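# Nest the open wooden boxes, largest upright on table

## Task

Stack every open wooden box inside the next larger one so each rests level with its opening facing upward, including any that begin tipped on a side or turned over, and leave the largest one standing upright on the table.

## Robot and tools

Robot: two UR-style six-joint arms, left_arm (on the +y side) and right_arm, each carrying a four-digit hand with sixteen servo hinges (index, middle, ring, thumb). right_arm has a right hand; left_arm has its mirror image, a left hand.

Frames. Scene frame: origin at table height midway between the arms, +z up, +x out over the table, left_arm toward +y (image sides do not match these names). Calibrated bases: left_arm at (-0.069, +0.383, +0.021) m, right_arm at (+0.063, -0.412, +0.021) m. Reported end_effector_position (m), end_effector_quat_wxyz and velocities are in each arm's own base frame; fixed cameras and the table use the scene frame. Offsets you command are along the axes of the current Hand target itself. Hand point axes: +z runs along straightened fingers toward the tips, +y points out of the palm face, +x crosses the palm away from the thumb on the right hand and toward the thumb on the left hand. A rigid mast near the wrist on the palm side can strike objects. Printed positions may be off by a few centimetres.

A row is 48 numbers, each in [-1, 1], always covering both arms in this order: left_arm dx, dy, dz, rx, ry, rz; left hand's sixteen hinge goals; left current_limit, speed; then the same 24 for right_arm. The sixteen hinge numbers go: index_mcp, index_abd, index_pip, index_dip, middle_mcp, middle_abd, middle_pip, middle_dip, ring_mcp, ring_abd, ring_pip, ring_dip, thumb_cmc, thumb_axl, thumb_mcp, thumb_ipl. Pose numbers are offsets, not poses: measured from that arm's Hand target as it stood when the action or move began, along that target's axes; 1.0 equals 0.6 m of travel or 180 degrees of turn, and rx, ry, rz form a single rotation vector. All-zero pose numbers re-request the current Hand target. Hand numbers are absolute hinge goals scaled between each hinge's two stops; lower values curl fingers toward the palm. Straight values: finger _mcp +0.75, _abd 0.00, _pip +0.58, _dip +0.70; thumb_cmc +0.71, thumb_axl +0.68, thumb_mcp +0.23, thumb_ipl +0.17. current_limit maps -1..+1 to roughly 0..550 mA (start +0.4); speed sets hinge speed as (speed+1)/2 of 8.5 rad/s (start -0.6). A zero hand number is a real goal, so to keep a hand unchanged, copy back its hand_goal, hand_current_limit and hand_speed.

Tools.
execute_actions(actions, cameras): actions is a list of actions; each action is up to 15 rows, one per 1/30 s step, the last row held to fill 15 steps. Every row in an action counts from the same start pose. Images come only with an empty list or when cameras are named.
move(target, speed, blend, stop_force, zero, blocking, cameras): straight-line path for each hand point toward a 48-number row, or a list of up to 15 rows, all offsets counted from the starting Hand targets. speed is path top speed in m/s, 0.002 to 3.6, default 0.25 (turning up to twice that in rad/s); blend rounds corners in metres; stop_force (3 to 120 N, shared by both arms) ends an arm's path when its wrist sensor feels that much push; zero (default true) re-zeros before the move; blocking=false returns after 0.5 s and cannot be combined with stop_force. The whole move is capped at 10 s. Its result adds a "move:" line: done, off_target, moving, held, fault, plus limits such as paced or held. done means within 3 mm and 2 degrees but says nothing about contact.
wait(seconds 0 to 10), stop() to brake a running move, zoom_image(camera, region [x0,y0,x1,y1] up to 504 square) on the newest image of cam_head_left, cam_head_right, cam_high, cam_left_wrist or cam_right_wrist, zero_wrist_force(arm), read_manual (licence texts only), finished_scene to end (irreversible).

Results show Hand target (the last commanded pose, from which the next offsets count), joint positions and torques, wrist force and torque in the end effector's axes, hand_goal, hand_measured, hand_current_ma, hand_state per motor (moving, goal, blocked, overload), and step positions. A hand point often stops short of its target; send the remainder as an offset.

Cautions. The controller limits each step's orientation change to 32 degrees. Arms are stiff: aiming even slightly past solid contact can trigger a fault that freezes the arm for 10 s; net force near 150 N or wrist torque near 24.9 N m does so. Fast motion hits harder. Keep the arms and hands from pressing on each other; a clearance check helps but is not complete. Avoid routing a hand near its own base. Motors drawing 495 mA or more for 5 s shut down; hot arm motors (85 °C) brake the arm. After a HAND FAULT line, remaining calls in that reply are skipped. Don't drop boxes, release them while moving, slam or hit things, or let anything leave the table; loose objects may get nudged occasionally. The arrangement must hold on its own when the scene is ended.

Each tool is called after "Emit:" by a JSON object that holds its "fn" and its "kwargs", one argument or row to a line.

## Session

Emit:
{"fn": "execute_actions", "kwargs": {
  "actions": []
}}

Scene clock: 0.00 s.
left_arm: end_effector_position=(+0.8196, -0.3355, +0.2389) hand_goal=(+0.754, +0.000, +0.576, +0.696, +0.754, +0.000, +0.576, +0.696, +0.754, +0.000, +0.576, +0.696, +0.714, +0.678, +0.226, +0.168) hand_measured=(+0.754, +0.000, +0.576, +0.696, +0.754, +0.000, +0.576, +0.696, +0.754, +0.000, +0.576, +0.696, +0.714, +0.678, +0.226, +0.168) hand_current_ma=(+0, +0, +0, +0, +0, +0, +0, +0, +0, +0, +0, +0, +0, +0, +0, +0) hand_state=(goal, goal, goal, goal, goal, goal, goal, goal, goal, goal, goal, goal, goal, goal, goal, goal) hand_current_limit=0.40 hand_speed=-0.60 end_effector_quat_wxyz=(+0.037, +0.998, -0.020, +0.051) | right_arm: end_effector_position=(+0.5035, +0.1465, +0.2065) hand_goal=(+0.754, +0.000, +0.576, +0.696, +0.754, +0.000, +0.576, +0.696, +0.754, +0.000, +0.576, +0.696, +0.714, +0.678, +0.226, +0.168) hand_measured=(+0.754, +0.000, +0.576, +0.696, +0.754, +0.000, +0.576, +0.696, +0.754, +0.000, +0.576, +0.696, +0.714, +0.678, +0.226, +0.168) hand_current_ma=(+0, +0, +0, +0, +0, +0, +0, +0, +0, +0, +0, +0, +0, +0, +0, +0) hand_state=(goal, goal, goal, goal, goal, goal, goal, goal, goal, goal, goal, goal, goal, goal, goal, goal) hand_current_limit=0.40 hand_speed=-0.60 end_effector_quat_wxyz=(-0.367, +0.761, -0.373, +0.385)
Joint positions: left_arm=[3.016 -2.386 -0.773 -1.443 1.508 1.482] | right_arm=[-0.089 -1.524 2.358 -3.493 -1.217 2.609]
Joint velocities: within noise
Joint torques (N m): no reading
Motor temperatures (°C): left_arm=[30 33 32 36 29 27] | right_arm=[23 23 24 44 40 34]
Wrist force (N): no reading
Wrist torque (N m): no reading
Wrist force, peak (N): no reading
Hand target: left_arm +0.8196, -0.3355, +0.2389; +0.037, +0.998, -0.020, +0.051 | right_arm +0.5035, +0.1465, +0.2065; -0.367, +0.761, -0.373, +0.385

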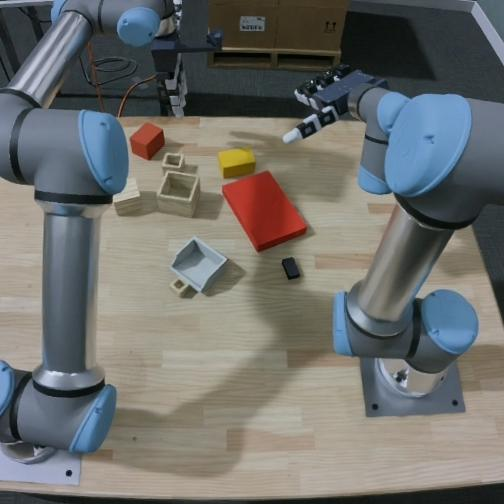

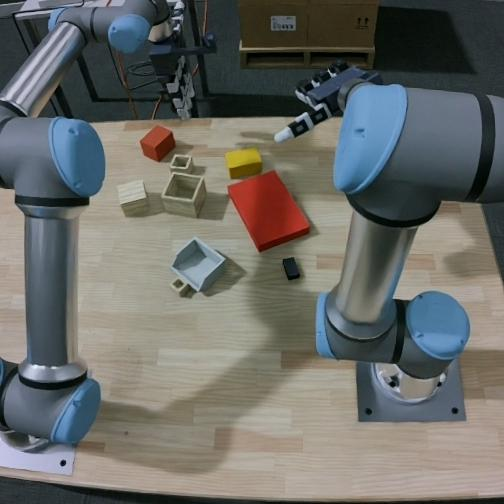

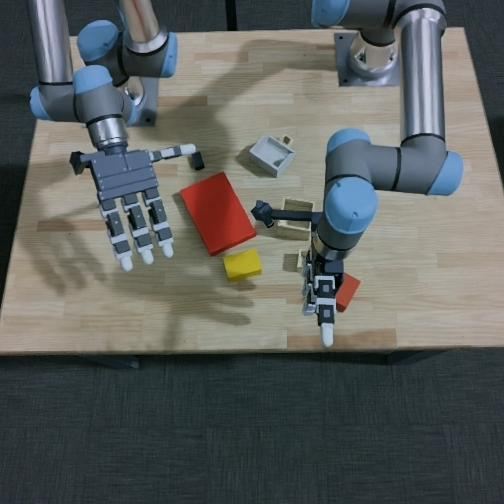

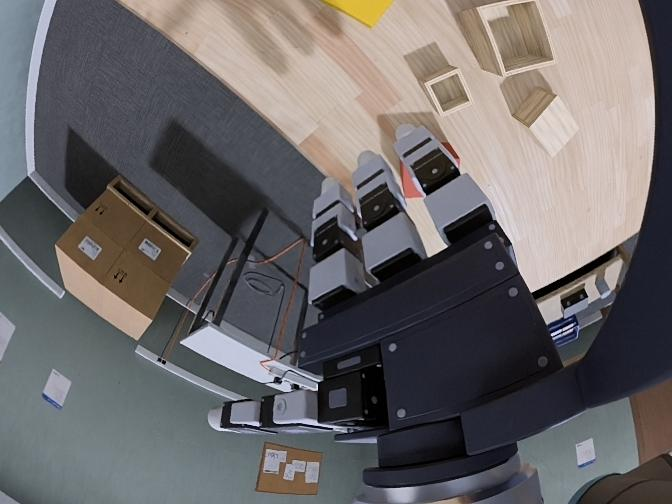

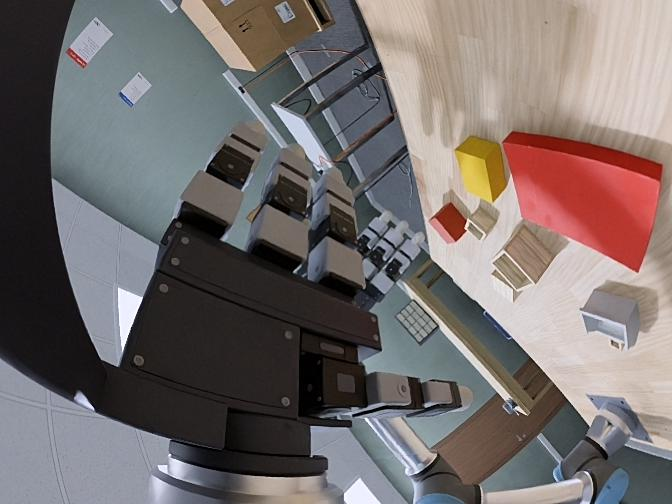

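Emit:
{"fn": "zoom_image", "kwargs": {
  "camera": "cam_head_left",
  "region": [90, 100, 330, 320]
}}

Emit:
{"fn": "zoom_image", "kwargs": {
  "camera": "cam_head_right",
  "region": [90, 100, 330, 320]
}}

Emit:
{"fn": "zoom_image", "kwargs": {
  "camera": "cam_high",
  "region": [160, 110, 400, 350]
}}

Emit:
{"fn": "zoom_image", "kwargs": {
  "camera": "cam_left_wrist",
  "region": [320, 0, 660, 300]
}}

Emit:
{"fn": "zoom_image", "kwargs": {
  "camera": "cam_right_wrist",
  "region": [400, 100, 670, 370]
}}

Scaled by 2.100 from the camera's 504x504 image, which has a finer 720x720 frame.

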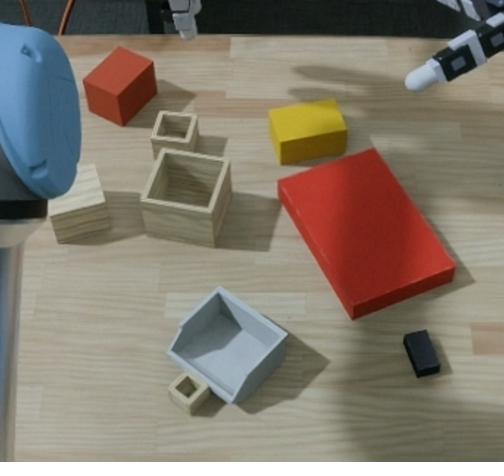

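Scaled by 2.100 from the camera's 504x504 image, which has a finer 720x720 frame.

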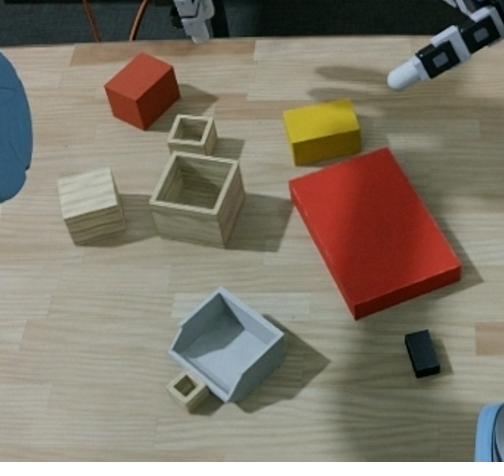

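Scaled by 2.100 from the camera's 504x504 image, which has a finer 720x720 frame.

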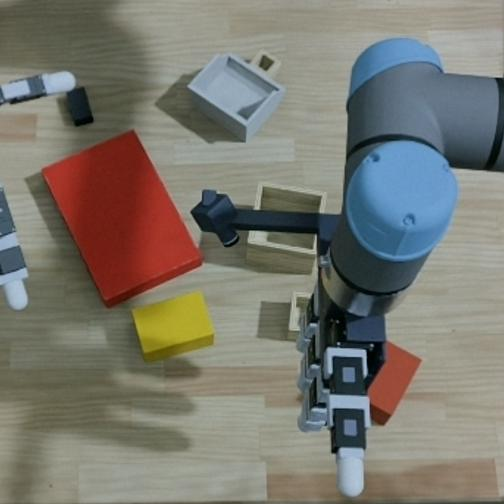

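Scaled by 1.482 from the camera's 672x504 image, which has a finer 960x720 frame.

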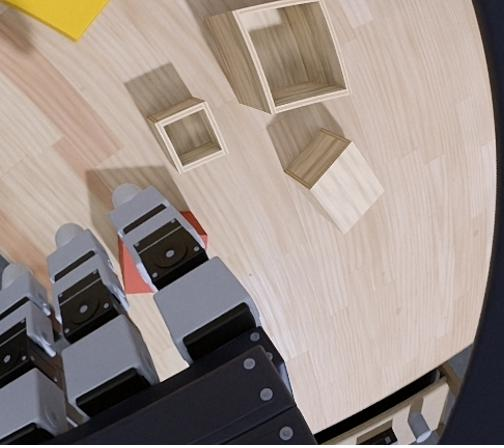

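Scaled by 1.867 from the camera's 672x504 image, which has a finer 960x720 frame.

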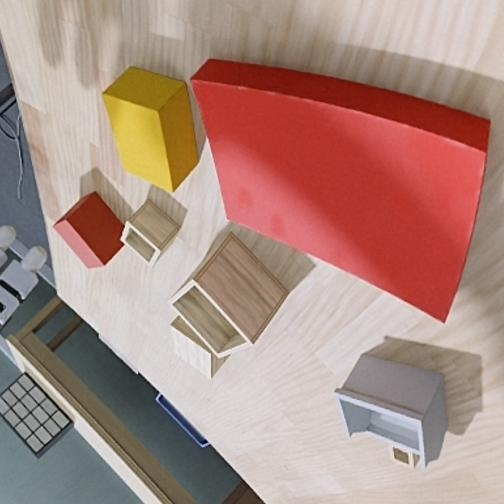

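Emit:
{"fn": "zoom_image", "kwargs": {
  "camera": "cam_head_left",
  "region": [100, 140, 220, 260]
}}

Emit:
{"fn": "zoom_image", "kwargs": {
  "camera": "cam_left_wrist",
  "region": [400, 0, 600, 180]
}}

Emit:
{"fn": "zoom_image", "kwargs": {
  "camera": "cam_right_wrist",
  "region": [420, 180, 570, 310]
}}

Emit:
{"fn": "zoom_image", "kwargs": {
  "camera": "cam_head_left",
  "region": [140, 220, 260, 320]
}}

Scaled by 4.200 from the camera's 504x504 image, which has a finer 720x720 frame.

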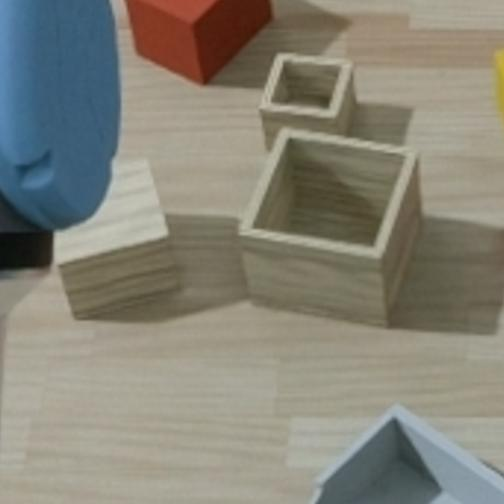

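Scaled by 2.520 from the camera's 672x504 image, which has a finer 960x720 frame.

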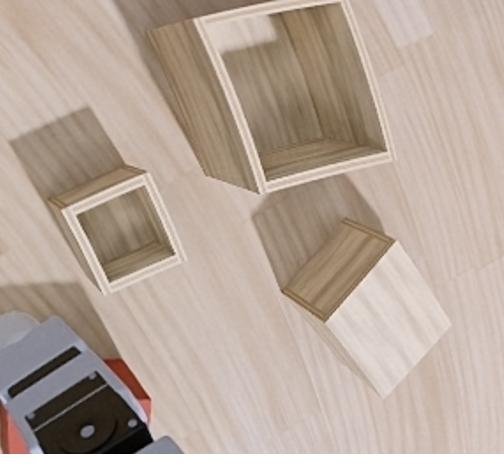

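Scaled by 3.360 from the camera's 672x504 image, which has a finer 960x720 frame.

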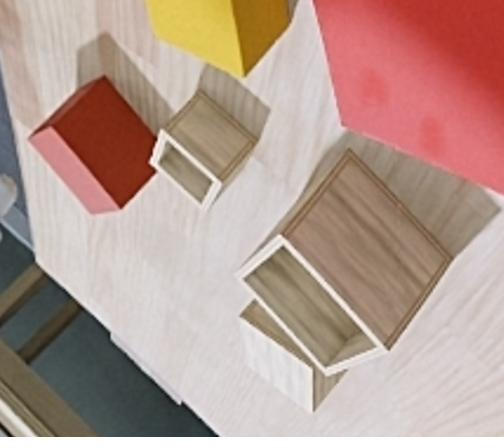

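Scaled by 4.200 from the camera's 504x504 image, which has a finer 720x720 frame.

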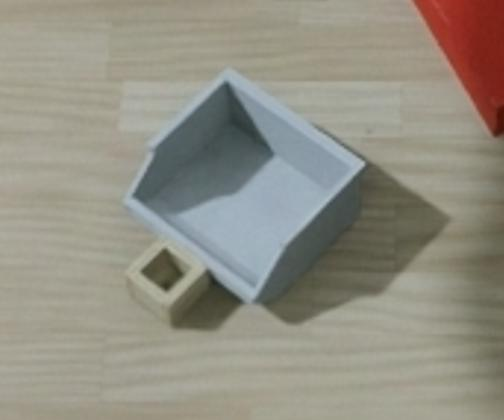

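Emit:
{"fn": "move", "kwargs": {
  "target": [
    [0,0,-0.3,0,0,0,0.754,0,0.576,0.696,0.754,0,0.576,0.696,0.754,0,0.576,0.696,0.714,0.678,0.226,0.168,0.4,-0.6,0,0,0,0,0,0,0.754,0,0.576,0.696,0.754,0,0.576,0.696,0.754,0,0.576,0.696,0.714,0.678,0.226,0.168,0.4,-0.6],
    [-0.783,-0.726,-0.267,0.384,0.340,0.4075,0.754,0,0.576,0.696,0.754,0,0.576,0.696,0.754,0,0.576,0.696,0.714,0.678,0.226,0.168,0.4,-0.6,0,0,0,0,0,0,0.754,0,0.576,0.696,0.754,0,0.576,0.696,0.754,0,0.576,0.696,0.714,0.678,0.226,0.168,0.4,-0.6]
  ],
  "blend": 0.05,
  "speed": 0.35,
  "cameras": ["all"]
}}

Scene clock: 110.77 s.
left_arm: end_effector_position=(+0.3559, +0.1276, +0.3175) hand_goal=(+0.754, +0.000, +0.576, +0.696, +0.754, +0.000, +0.576, +0.696, +0.754, +0.000, +0.576, +0.696, +0.714, +0.678, +0.226, +0.168) hand_measured=(+0.746, +0.000, +0.576, +0.696, +0.746, +0.000, +0.576, +0.696, +0.748, +0.000, +0.576, +0.696, +0.708, +0.678, +0.224, +0.168) hand_current_ma=(-11, +0, +0, +0, -12, +0, +0, +0, -11, +0, +0, +0, -10, -1, -2, +0) hand_state=(goal, goal, goal, goal, goal, goal, goal, goal, goal, goal, goal, goal, goal, goal, goal, goal) hand_current_limit=0.40 hand_speed=-0.60 end_effector_quat_wxyz=(+0.504, -0.498, +0.496, -0.502) | right_arm: end_effector_position=(+0.5035, +0.1465, +0.2065) hand_goal=(+0.754, +0.000, +0.576, +0.696, +0.754, +0.000, +0.576, +0.696, +0.754, +0.000, +0.576, +0.696, +0.714, +0.678, +0.226, +0.168) hand_measured=(+0.748, +0.000, +0.576, +0.696, +0.748, +0.000, +0.576, +0.696, +0.748, +0.000, +0.576, +0.696, +0.708, +0.678, +0.226, +0.168) hand_current_ma=(-1, +0, +0, +0, -1, +0, +0, +0, -1, +0, +0, +0, -1, +0, +0, +0) hand_state=(goal, goal, goal, goal, goal, goal, goal, goal, goal, goal, goal, goal, goal, goal, goal, goal) hand_current_limit=0.40 hand_speed=-0.60 end_effector_quat_wxyz=(-0.367, +0.761, -0.373, +0.385)
Joint positions: left_arm=[4.768 -1.101 -2.695 0.416 -0.053 3.38] | right_arm=[-0.089 -1.524 2.358 -3.493 -1.217 2.609]
Joint torques (N m): left_arm=[-3.14 6.32 8.61 2.95 -2.62 -1.19] | right_arm=[0.71 -18.7 -19.21 -2.72 0.48 0.15]
Wrist force (N): left_arm=[0.1 -0.9 0.1] | right_arm=[-0.3 -0.1 0.0]
Wrist torque (N m): left_arm=[0.09 0.05 -0.02] | right_arm=[0.00 0.04 -0.03]
Wrist force, peak (N): left_arm=[-0.1 0.1 3.0] | right_arm=[-0.9 -0.1 -0.2]
Hand target: left_arm +0.3555, +0.1276, +0.3175; +0.501, -0.500, +0.500, -0.500 | right_arm +0.5035, +0.1465, +0.2065; -0.367, +0.761, -0.373, +0.385
Off the commanded pose: left_arm 0.000 m, 1 deg | right_arm 0.000 m, 0 deg.
move: done

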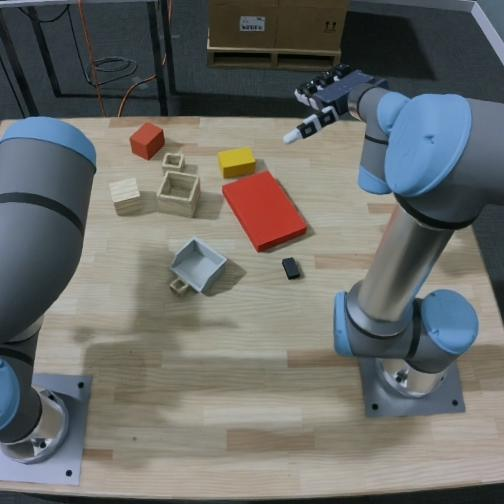

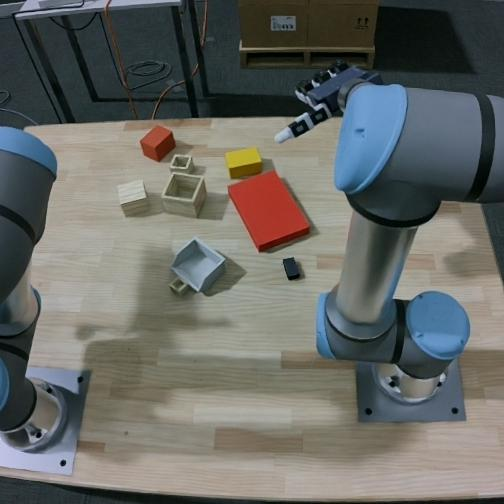

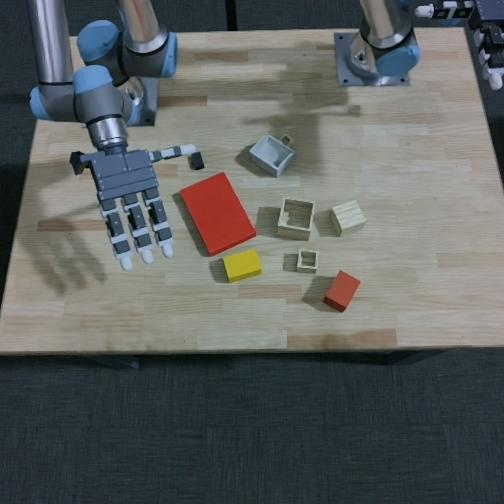

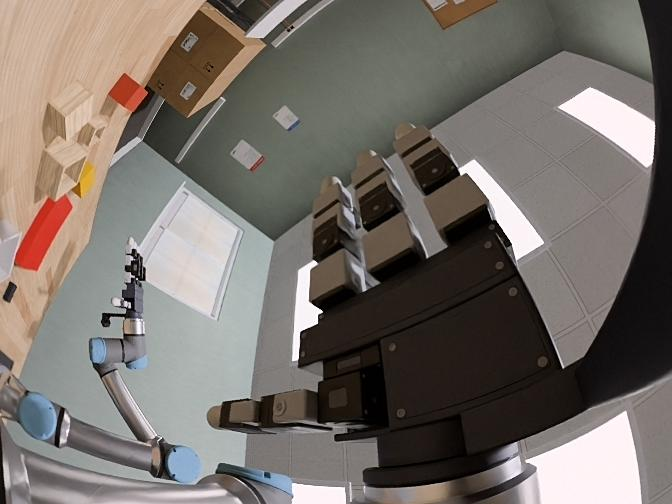

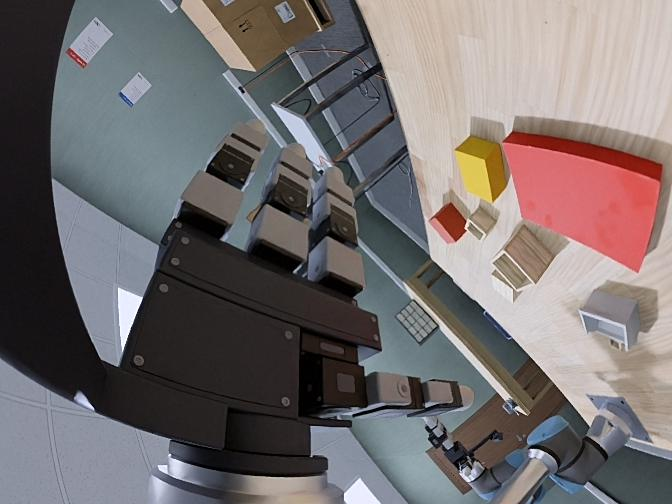

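Emit:
{"fn": "zoom_image", "kwargs": {
  "camera": "cam_high",
  "region": [230, 120, 380, 270]
}}

Emit:
{"fn": "zoom_image", "kwargs": {
  "camera": "cam_head_left",
  "region": [90, 110, 220, 240]
}}

Emit:
{"fn": "zoom_image", "kwargs": {
  "camera": "cam_left_wrist",
  "region": [0, 60, 160, 220]
}}

Scaled by 3.360 from the camera's 504x504 image, which has a finer 720x720 frame.

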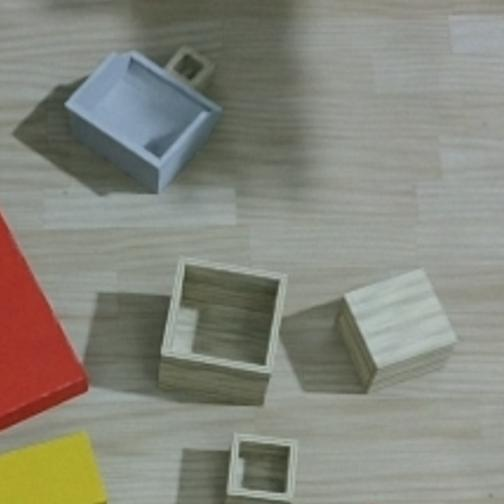

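Scaled by 3.877 from the camera's 504x504 image, which has a finer 720x720 frame.

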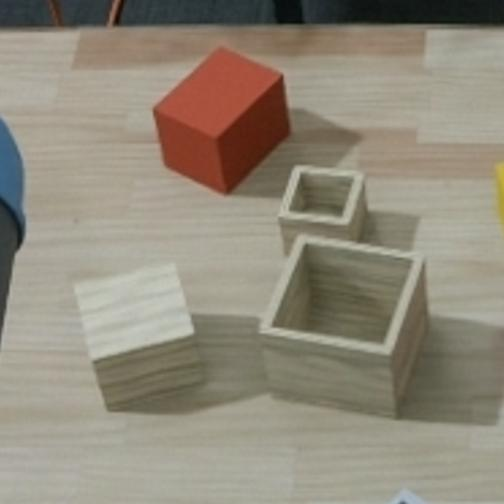

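Scaled by 3.150 from the camera's 672x504 image, which has a finer 960x720 frame.

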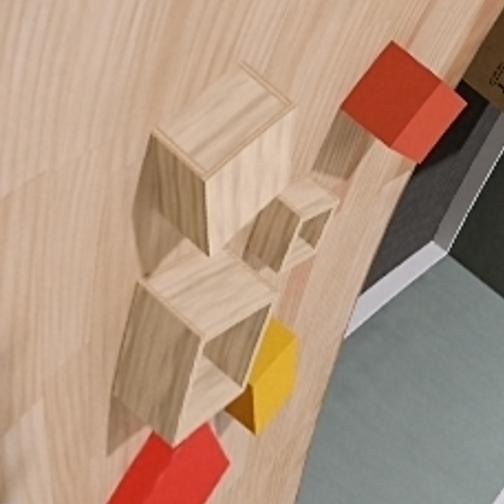

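Emit:
{"fn": "move", "kwargs": {
  "target": [0.353,0.229,0.45,0,-0.111,0,-0.0685,0.03,0.358,0.696,-0.0685,0.12,0.358,0.696,0.754,0,0.576,0.696,-0.571,0.678,0.281,0.168,0.4,-0.6,0,0,0,0,0,0,0.754,0,0.576,0.696,0.754,0,0.576,0.696,0.754,0,0.576,0.696,0.714,0.678,0.226,0.168,0.4,-0.6],
  "speed": 0.25,
  "cameras": ["all"]
}}

Scene clock: 208.33 s.
left_arm: end_effector_position=(+0.6257, -0.0840, +0.1803) hand_goal=(-0.068, +0.030, +0.358, +0.696, -0.068, +0.120, +0.358, +0.696, +0.754, +0.000, +0.576, +0.696, -0.570, +0.678, +0.282, +0.168) hand_measured=(-0.070, +0.028, +0.358, +0.696, -0.072, +0.116, +0.358, +0.696, +0.746, +0.000, +0.576, +0.696, -0.568, +0.678, +0.280, +0.168) hand_current_ma=(-3, -2, +0, +0, -4, -3, +0, +0, -11, +0, +0, +0, +1, -1, -3, +0) hand_state=(goal, goal, goal, goal, goal, goal, goal, goal, goal, goal, goal, goal, goal, goal, goal, goal) hand_current_limit=0.40 hand_speed=-0.60 end_effector_quat_wxyz=(+0.580, -0.579, +0.405, -0.406) | right_arm: end_effector_position=(+0.5035, +0.1465, +0.2065) hand_goal=(+0.754, +0.000, +0.576, +0.696, +0.754, +0.000, +0.576, +0.696, +0.754, +0.000, +0.576, +0.696, +0.714, +0.678, +0.226, +0.168) hand_measured=(+0.748, +0.000, +0.576, +0.696, +0.748, +0.000, +0.576, +0.696, +0.748, +0.000, +0.576, +0.696, +0.708, +0.678, +0.226, +0.168) hand_current_ma=(-1, +0, +0, +0, -1, +0, +0, +0, -1, +0, +0, +0, -1, +0, +0, +0) hand_state=(goal, goal, goal, goal, goal, goal, goal, goal, goal, goal, goal, goal, goal, goal, goal, goal) hand_current_limit=0.40 hand_speed=-0.60 end_effector_quat_wxyz=(-0.367, +0.761, -0.373, +0.385)
Joint positions: left_arm=[3.122 -2.151 -2.108 1.118 1.939 3.142] | right_arm=[-0.089 -1.524 2.358 -3.493 -1.217 2.609]
Joint torques (N m): left_arm=[-7.35 28.27 19.46 3.69 1.89 0.38] | right_arm=[1.15 -18.5 -19.12 -2.73 0.44 0.23]
Wrist force (N): left_arm=[0.3 -0.6 0.9] | right_arm=[-0.4 0.1 -0.1]
Wrist torque (N m): left_arm=[0.10 0.03 -0.02] | right_arm=[0.02 0.04 -0.03]
Wrist force, peak (N): left_arm=[1.7 -0.1 1.6] | right_arm=[-0.5 0.5 -0.1]
Hand target: left_arm +0.6257, -0.0840, +0.1803; +0.580, -0.579, +0.405, -0.406 | right_arm +0.5035, +0.1465, +0.2065; -0.367, +0.761, -0.373, +0.385
Off the commanded pose: left_arm 0.000 m, 0 deg | right_arm 0.000 m, 0 deg.
move: done

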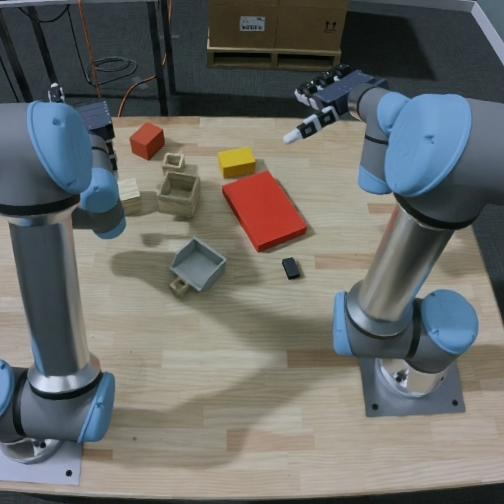

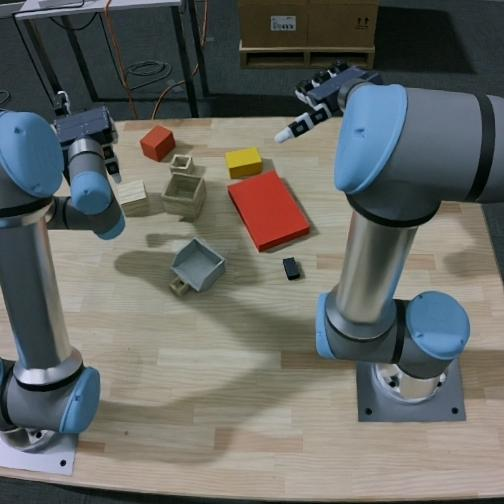

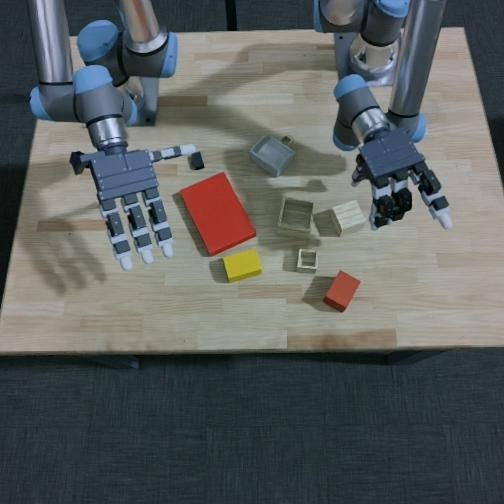

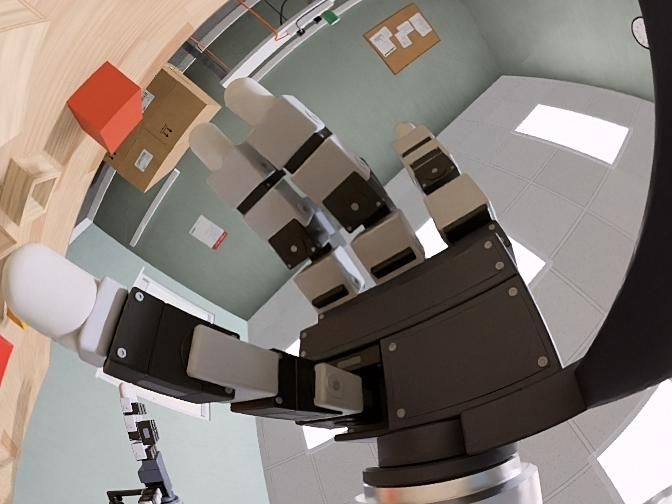

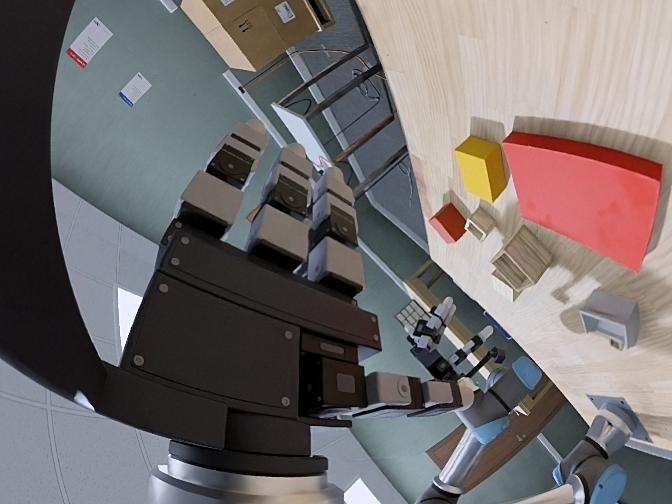

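Emit:
{"fn": "zoom_image", "kwargs": {
  "camera": "cam_high",
  "region": [300, 60, 480, 240]
}}

Emit:
{"fn": "zoom_image", "kwargs": {
  "camera": "cam_high",
  "region": [20, 20, 240, 290]
}}

Scaled by 2.800 from the camera's 504x504 image, which has a finer 720x720 frame.

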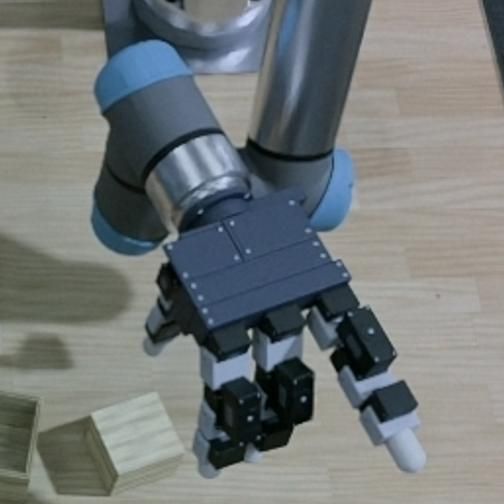

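Scaled by 1.867 from the camera's 504x504 image, which has a finer 720x720 frame.

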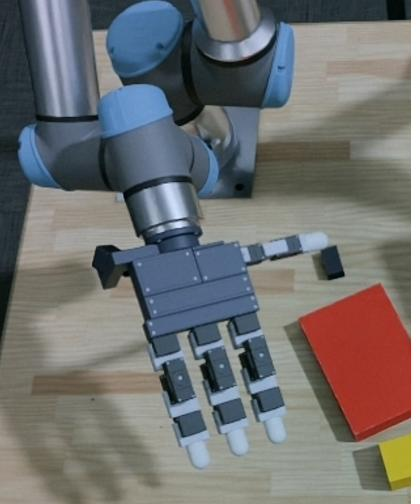

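Emit:
{"fn": "move", "kwargs": {
  "target": [0.0272,0.1183,-0.0277,0,0,0,-0.0685,0.03,0.358,0.696,-0.0685,0.12,0.358,0.696,0.754,0,0.576,0.696,-0.571,0.678,0.281,0.168,0.4,-0.6,0,0,0,0,0,0,0.754,0,0.576,0.696,0.754,0,0.576,0.696,0.754,0,0.576,0.696,0.714,0.678,0.226,0.168,0.4,-0.6],
  "speed": 0.25,
  "cameras": ["all"]
}}

Emit:
{"fn": "zoom_image", "kwargs": {
  "camera": "cam_high",
  "region": [300, 100, 440, 240]
}}

Emit:
{"fn": "zoom_image", "kwargs": {
  "camera": "cam_left_wrist",
  "region": [0, 0, 336, 504]
}}

Emit:
{"fn": "zoom_image", "kwargs": {
  "camera": "cam_head_left",
  "region": [60, 100, 220, 260]
}}

Emit:
{"fn": "zoom_image", "kwargs": {
  "camera": "cam_head_right",
  "region": [60, 100, 220, 260]
}}

Scene clock: 271.27 s.
left_arm: end_effector_position=(+0.6158, -0.1050, +0.1094) hand_goal=(-0.068, +0.030, +0.358, +0.696, -0.068, +0.120, +0.358, +0.696, +0.754, +0.000, +0.576, +0.696, -0.570, +0.678, +0.282, +0.168) hand_measured=(-0.072, +0.028, +0.358, +0.696, -0.072, +0.116, +0.358, +0.696, +0.746, +0.000, +0.576, +0.696, -0.568, +0.678, +0.280, +0.168) hand_current_ma=(-4, -2, +0, +0, -5, -3, +0, +0, -12, +0, +0, +0, +1, -1, -3, +0) hand_state=(goal, goal, goal, goal, goal, goal, goal, goal, goal, goal, goal, goal, goal, goal, goal, goal) hand_current_limit=0.40 hand_speed=-0.60 end_effector_quat_wxyz=(+0.580, -0.579, +0.405, -0.406) | right_arm: end_effector_position=(+0.5035, +0.1465, +0.2065) hand_goal=(+0.754, +0.000, +0.576, +0.696, +0.754, +0.000, +0.576, +0.696, +0.754, +0.000, +0.576, +0.696, +0.714, +0.678, +0.226, +0.168) hand_measured=(+0.748, +0.000, +0.576, +0.696, +0.748, +0.000, +0.576, +0.696, +0.748, +0.000, +0.576, +0.696, +0.708, +0.678, +0.226, +0.168) hand_current_ma=(-1, +0, +0, +0, -1, +0, +0, +0, -1, +0, +0, +0, -1, +0, +0, +0) hand_state=(goal, goal, goal, goal, goal, goal, goal, goal, goal, goal, goal, goal, goal, goal, goal, goal) hand_current_limit=0.40 hand_speed=-0.60 end_effector_quat_wxyz=(-0.367, +0.761, -0.373, +0.385)
Joint positions: left_arm=[3.069 -2.33 -2.097 1.287 1.993 3.142] | right_arm=[-0.089 -1.524 2.358 -3.493 -1.217 2.609]
Joint torques (N m): left_arm=[9.98 36.95 0.5 1.7 -2.49 2.25] | right_arm=[0.91 -18.54 -18.96 -2.71 0.48 0.15]
Wrist force (N): left_arm=[0.0 -0.8 0.8] | right_arm=[-0.1 0.3 0.0]
Wrist torque (N m): left_arm=[0.08 0.08 -0.05] | right_arm=[0.05 0.00 0.00]
Wrist force, peak (N): left_arm=[-0.3 -2.6 1.1] | right_arm=[-0.7 -0.1 0.0]
Hand target: left_arm +0.6158, -0.1050, +0.1093; +0.580, -0.579, +0.405, -0.406 | right_arm +0.5035, +0.1465, +0.2065; -0.367, +0.761, -0.373, +0.385
Off the commanded pose: left_arm 0.000 m, 0 deg | right_arm 0.000 m, 0 deg.
move: done

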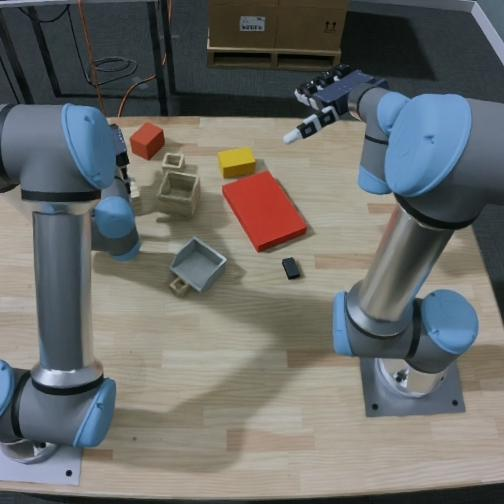

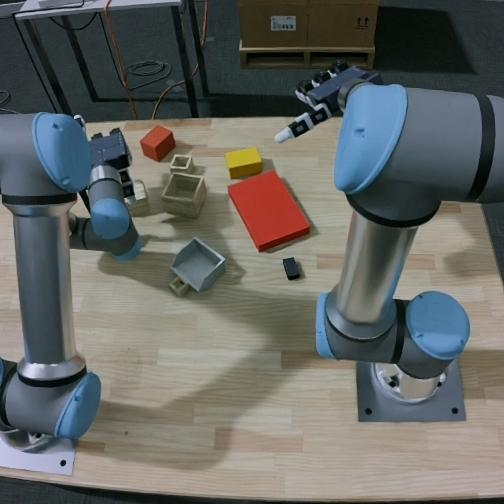

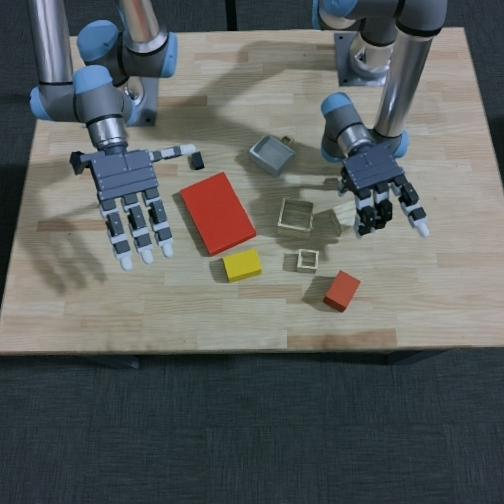

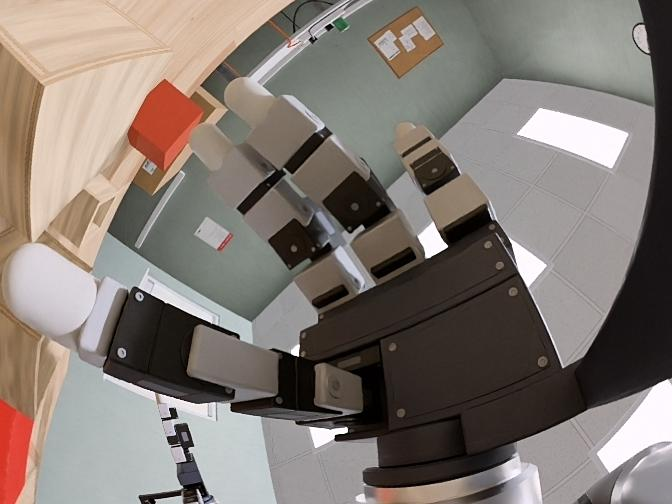

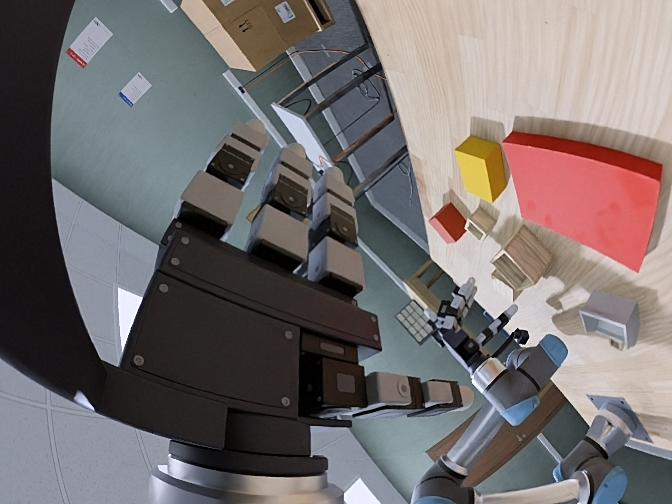

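Scaled by 3.600 from the camera's 504x504 image, which has a finer 720x720 frame.

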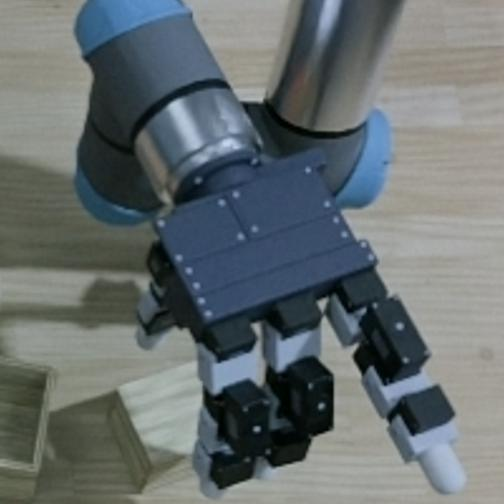

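Scaled by 1.000.

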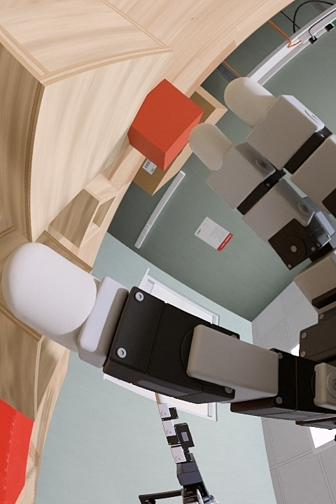

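Scaled by 3.150 from the camera's 504x504 image, which has a finer 720x720 frame.

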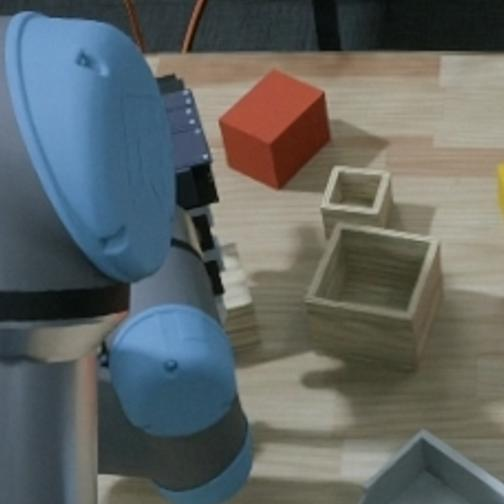

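Scaled by 3.150 from the camera's 504x504 image, which has a finer 720x720 frame.

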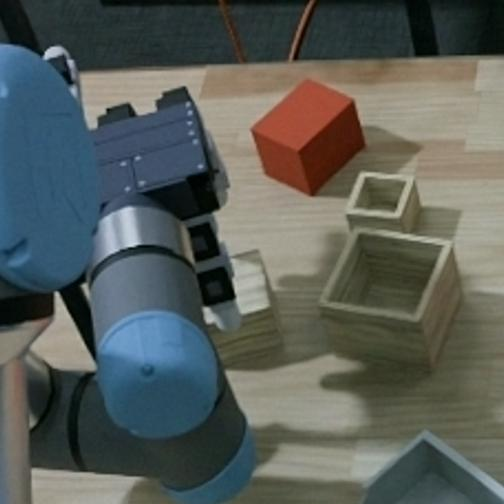

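Emit:
{"fn": "move", "kwargs": {
  "target": [0,0.0783,0,0,0,0,-0.0685,0.03,0.358,0.696,-0.0685,0.12,0.358,0.696,0.754,0,0.576,0.696,-0.571,0.678,0.281,0.168,0.2,-0.85,0,0,0,0,0,0,0.754,0,0.576,0.696,0.754,0,0.576,0.696,0.754,0,0.576,0.696,0.714,0.678,0.226,0.168,0.4,-0.6],
  "speed": 0.1,
  "stop_force": 10,
  "cameras": ["cam_left_wrist","cam_high"]
}}

Emit:
{"fn": "move", "kwargs": {
  "target": [0,0,0,0,0,0,-0.26,0.03,0.358,0.696,-0.26,0.12,0.358,0.696,0.754,0,0.576,0.696,-0.571,0.678,0.11,0.168,0.2,-0.85,0,0,0,0,0,0,0.754,0,0.576,0.696,0.754,0,0.576,0.696,0.754,0,0.576,0.696,0.714,0.678,0.226,0.168,0.4,-0.6],
  "cameras": ["cam_left_wrist","cam_high"]
}}

Scene clock: 303.97 s.
left_arm: end_effector_position=(+0.6158, -0.1050, +0.0623) hand_goal=(-0.068, +0.030, +0.358, +0.696, -0.068, +0.120, +0.358, +0.696, +0.754, +0.000, +0.576, +0.696, -0.570, +0.678, +0.282, +0.168) hand_measured=(-0.072, +0.028, +0.358, +0.696, -0.072, +0.116, +0.358, +0.696, +0.746, +0.000, +0.576, +0.696, -0.568, +0.678, +0.280, +0.168) hand_current_ma=(-4, -2, +0, +0, -5, -3, +0, +0, -12, +0, +0, +0, +1, -1, -3, +0) hand_state=(goal, goal, goal, goal, goal, goal, goal, goal, goal, goal, goal, goal, goal, goal, goal, goal) hand_current_limit=0.20 hand_speed=-0.85 end_effector_quat_wxyz=(+0.580, -0.579, +0.405, -0.406) | right_arm: end_effector_position=(+0.5035, +0.1465, +0.2065) hand_goal=(+0.754, +0.000, +0.576, +0.696, +0.754, +0.000, +0.576, +0.696, +0.754, +0.000, +0.576, +0.696, +0.714, +0.678, +0.226, +0.168) hand_measured=(+0.748, +0.000, +0.576, +0.696, +0.748, +0.000, +0.576, +0.696, +0.748, +0.000, +0.576, +0.696, +0.708, +0.678, +0.226, +0.168) hand_current_ma=(-1, +0, +0, +0, -1, +0, +0, +0, -1, +0, +0, +0, -1, +0, +0, +0) hand_state=(goal, goal, goal, goal, goal, goal, goal, goal, goal, goal, goal, goal, goal, goal, goal, goal) hand_current_limit=0.40 hand_speed=-0.60 end_effector_quat_wxyz=(-0.367, +0.761, -0.373, +0.385)
Joint positions: left_arm=[3.069 -2.454 -2.067 1.38 1.993 3.142] | right_arm=[-0.089 -1.524 2.358 -3.493 -1.217 2.609]
Joint torques (N m): left_arm=[1.59 51.01 -1.69 2.14 -0.93 2.21] | right_arm=[1.36 -18.3 -18.69 -2.85 0.37 0.12]
Wrist force (N): left_arm=[0.1 -0.9 0.4] | right_arm=[-0.4 0.2 -0.1]
Wrist torque (N m): left_arm=[0.10 0.02 -0.04] | right_arm=[0.03 0.04 -0.04]
Wrist force, peak (N): left_arm=[0.0 -1.9 0.5] | right_arm=[-0.6 -0.3 -0.3]
Hand target: left_arm +0.6158, -0.1050, +0.0623; +0.580, -0.579, +0.405, -0.406 | right_arm +0.5035, +0.1465, +0.2065; -0.367, +0.761, -0.373, +0.385
Off the commanded pose: left_arm 0.000 m, 0 deg | right_arm 0.000 m, 0 deg.
move: done
Images, in order (width x height): cam_high 504x504, cam_left_wrist 672x504.

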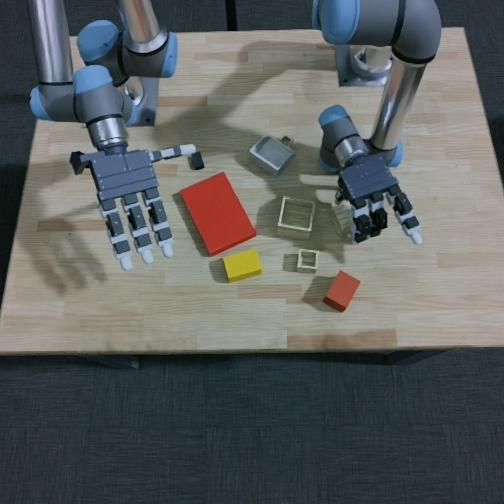

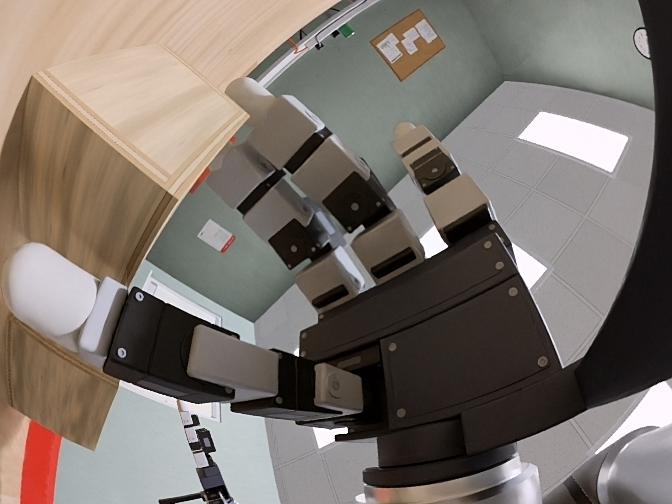

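Scene clock: 304.60 s.
left_arm: end_effector_position=(+0.6158, -0.1050, +0.0623) hand_goal=(-0.260, +0.030, +0.358, +0.696, -0.260, +0.120, +0.358, +0.696, +0.754, +0.000, +0.576, +0.696, -0.570, +0.678, +0.110, +0.168) hand_measured=(-0.220, +0.028, +0.366, +0.696, -0.216, +0.116, +0.368, +0.698, +0.746, +0.000, +0.576, +0.696, -0.568, +0.678, +0.170, +0.178) hand_current_ma=(+105, -2, +12, +1, +121, -3, +16, +1, -12, +0, +0, +0, +2, -1, +243, +25) hand_state=(blocked, goal, goal, goal, blocked, goal, goal, goal, goal, goal, goal, goal, goal, goal, blocked, goal) hand_current_limit=0.20 hand_speed=-0.85 end_effector_quat_wxyz=(+0.580, -0.579, +0.405, -0.406) | right_arm: end_effector_position=(+0.5035, +0.1465, +0.2065) hand_goal=(+0.754, +0.000, +0.576, +0.696, +0.754, +0.000, +0.576, +0.696, +0.754, +0.000, +0.576, +0.696, +0.714, +0.678, +0.226, +0.168) hand_measured=(+0.748, +0.000, +0.576, +0.696, +0.748, +0.000, +0.576, +0.696, +0.748, +0.000, +0.576, +0.696, +0.708, +0.678, +0.226, +0.168) hand_current_ma=(-1, +0, +0, +0, -1, +0, +0, +0, -1, +0, +0, +0, -1, +0, +0, +0) hand_state=(goal, goal, goal, goal, goal, goal, goal, goal, goal, goal, goal, goal, goal, goal, goal, goal) hand_current_limit=0.40 hand_speed=-0.60 end_effector_quat_wxyz=(-0.367, +0.761, -0.373, +0.385)
Joint positions: left_arm=[3.069 -2.454 -2.067 1.38 1.993 3.142] | right_arm=[-0.089 -1.524 2.358 -3.493 -1.217 2.609]
Joint torques (N m): left_arm=[-3.35 52.02 -1.12 3.65 -0.03 2.41] | right_arm=[1.37 -17.76 -18.58 -2.7 0.43 0.16]
Wrist force (N): left_arm=[0.2 -3.3 0.9] | right_arm=[-0.2 -0.1 -0.1]
Wrist torque (N m): left_arm=[-0.03 0.02 -0.04] | right_arm=[0.00 0.02 -0.03]
Wrist force, peak (N): left_arm=[-0.2 -3.6 0.9] | right_arm=[-0.7 0.2 -0.1]
Hand target: left_arm +0.6158, -0.1050, +0.0623; +0.580, -0.579, +0.405, -0.406 | right_arm +0.5035, +0.1465, +0.2065; -0.367, +0.761, -0.373, +0.385
Off the commanded pose: left_arm 0.000 m, 0 deg | right_arm 0.000 m, 0 deg.
move: done
Images, in order (width x height): cam_high 504x504, cam_left_wrist 672x504.

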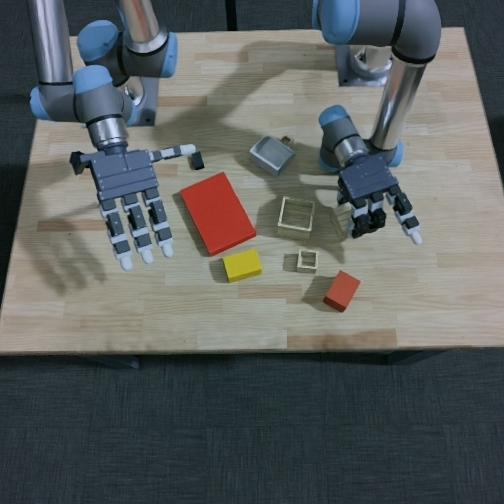

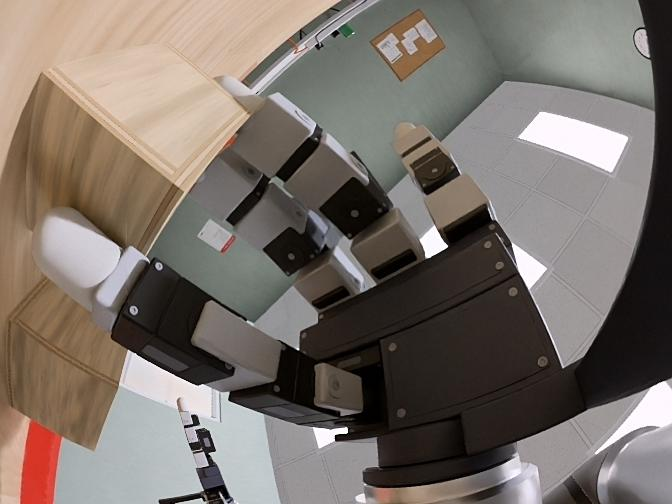

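Emit:
{"fn": "move", "kwargs": {
  "target": [
    [0,0,0,0,0,0,-0.30,0.03,0.358,0.696,-0.30,0.12,0.358,0.696,0.754,0,0.576,0.696,-0.571,0.678,0.0,0.168,0.3,-0.85,0,0,0,0,0,0,0.754,0,0.576,0.696,0.754,0,0.576,0.696,0.754,0,0.576,0.696,0.714,0.678,0.226,0.168,0.4,-0.6],
    [0,-0.2167,0,0,0,0,-0.30,0.03,0.358,0.696,-0.30,0.12,0.358,0.696,0.754,0,0.576,0.696,-0.571,0.678,0.0,0.168,0.3,-0.85,0,0,0,0,0,0,0.754,0,0.576,0.696,0.754,0,0.576,0.696,0.754,0,0.576,0.696,0.714,0.678,0.226,0.168,0.4,-0.6]
  ],
  "speed": 0.12,
  "cameras": ["cam_left_wrist","cam_high"]
}}

Scene clock: 333.67 s.
left_arm: end_effector_position=(+0.6157, -0.1050, +0.1924) hand_goal=(-0.300, +0.030, +0.358, +0.696, -0.300, +0.120, +0.358, +0.696, +0.754, +0.000, +0.576, +0.696, -0.570, +0.678, +0.000, +0.168) hand_measured=(-0.236, +0.028, +0.374, +0.700, -0.236, +0.116, +0.378, +0.700, +0.746, +0.000, +0.576, +0.696, -0.562, +0.678, +0.168, +0.194) hand_current_ma=(+197, -2, +30, +5, +200, -3, +38, +4, -12, +0, +0, +0, +11, -1, +357, +79) hand_state=(blocked, goal, goal, goal, blocked, goal, goal, goal, goal, goal, goal, goal, goal, goal, blocked, blocked) hand_current_limit=0.30 hand_speed=-0.85 end_effector_quat_wxyz=(+0.580, -0.579, +0.405, -0.406) | right_arm: end_effector_position=(+0.5035, +0.1465, +0.2065) hand_goal=(+0.754, +0.000, +0.576, +0.696, +0.754, +0.000, +0.576, +0.696, +0.754, +0.000, +0.576, +0.696, +0.714, +0.678, +0.226, +0.168) hand_measured=(+0.748, +0.000, +0.576, +0.696, +0.748, +0.000, +0.576, +0.696, +0.748, +0.000, +0.576, +0.696, +0.708, +0.678, +0.226, +0.168) hand_current_ma=(-1, +0, +0, +0, -1, +0, +0, +0, -1, +0, +0, +0, -1, +0, +0, +0) hand_state=(goal, goal, goal, goal, goal, goal, goal, goal, goal, goal, goal, goal, goal, goal, goal, goal) hand_current_limit=0.40 hand_speed=-0.60 end_effector_quat_wxyz=(-0.367, +0.761, -0.373, +0.385)
Joint positions: left_arm=[3.069 -2.119 -2.112 1.091 1.993 3.142] | right_arm=[-0.089 -1.524 2.358 -3.493 -1.217 2.609]
Joint torques (N m): left_arm=[-3.4 31.34 20.42 2.58 1.9 -2.32] | right_arm=[1.3 -17.83 -18.67 -2.74 0.5 0.22]
Wrist force (N): left_arm=[-0.1 -0.3 0.1] | right_arm=[-0.2 0.1 -0.1]
Wrist torque (N m): left_arm=[0.17 0.07 -0.03] | right_arm=[0.02 0.01 -0.02]
Wrist force, peak (N): left_arm=[-0.4 -5.1 1.7] | right_arm=[-0.6 -0.1 0.0]
Hand target: left_arm +0.6157, -0.1050, +0.1924; +0.580, -0.579, +0.405, -0.406 | right_arm +0.5035, +0.1465, +0.2065; -0.367, +0.761, -0.373, +0.385
Off the commanded pose: left_arm 0.000 m, 0 deg | right_arm 0.000 m, 0 deg.
move: done
Images, in order (width x height): cam_high 504x504, cam_left_wrist 672x504.

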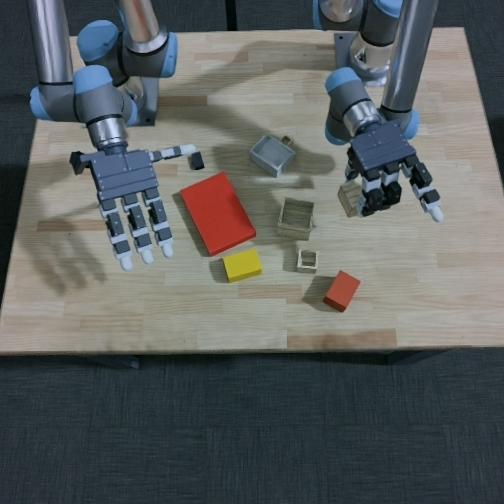

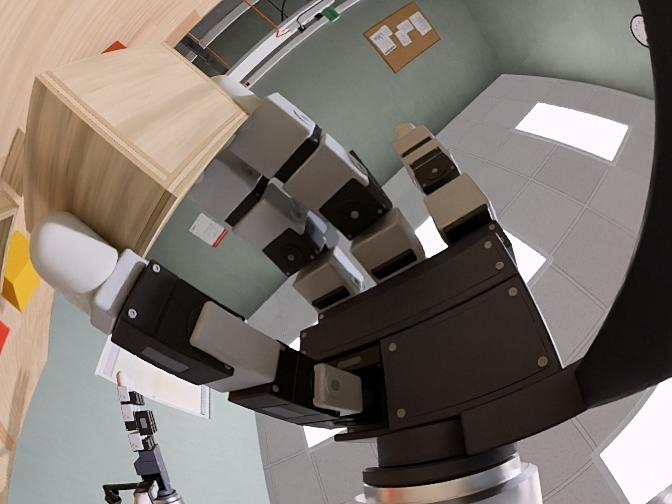

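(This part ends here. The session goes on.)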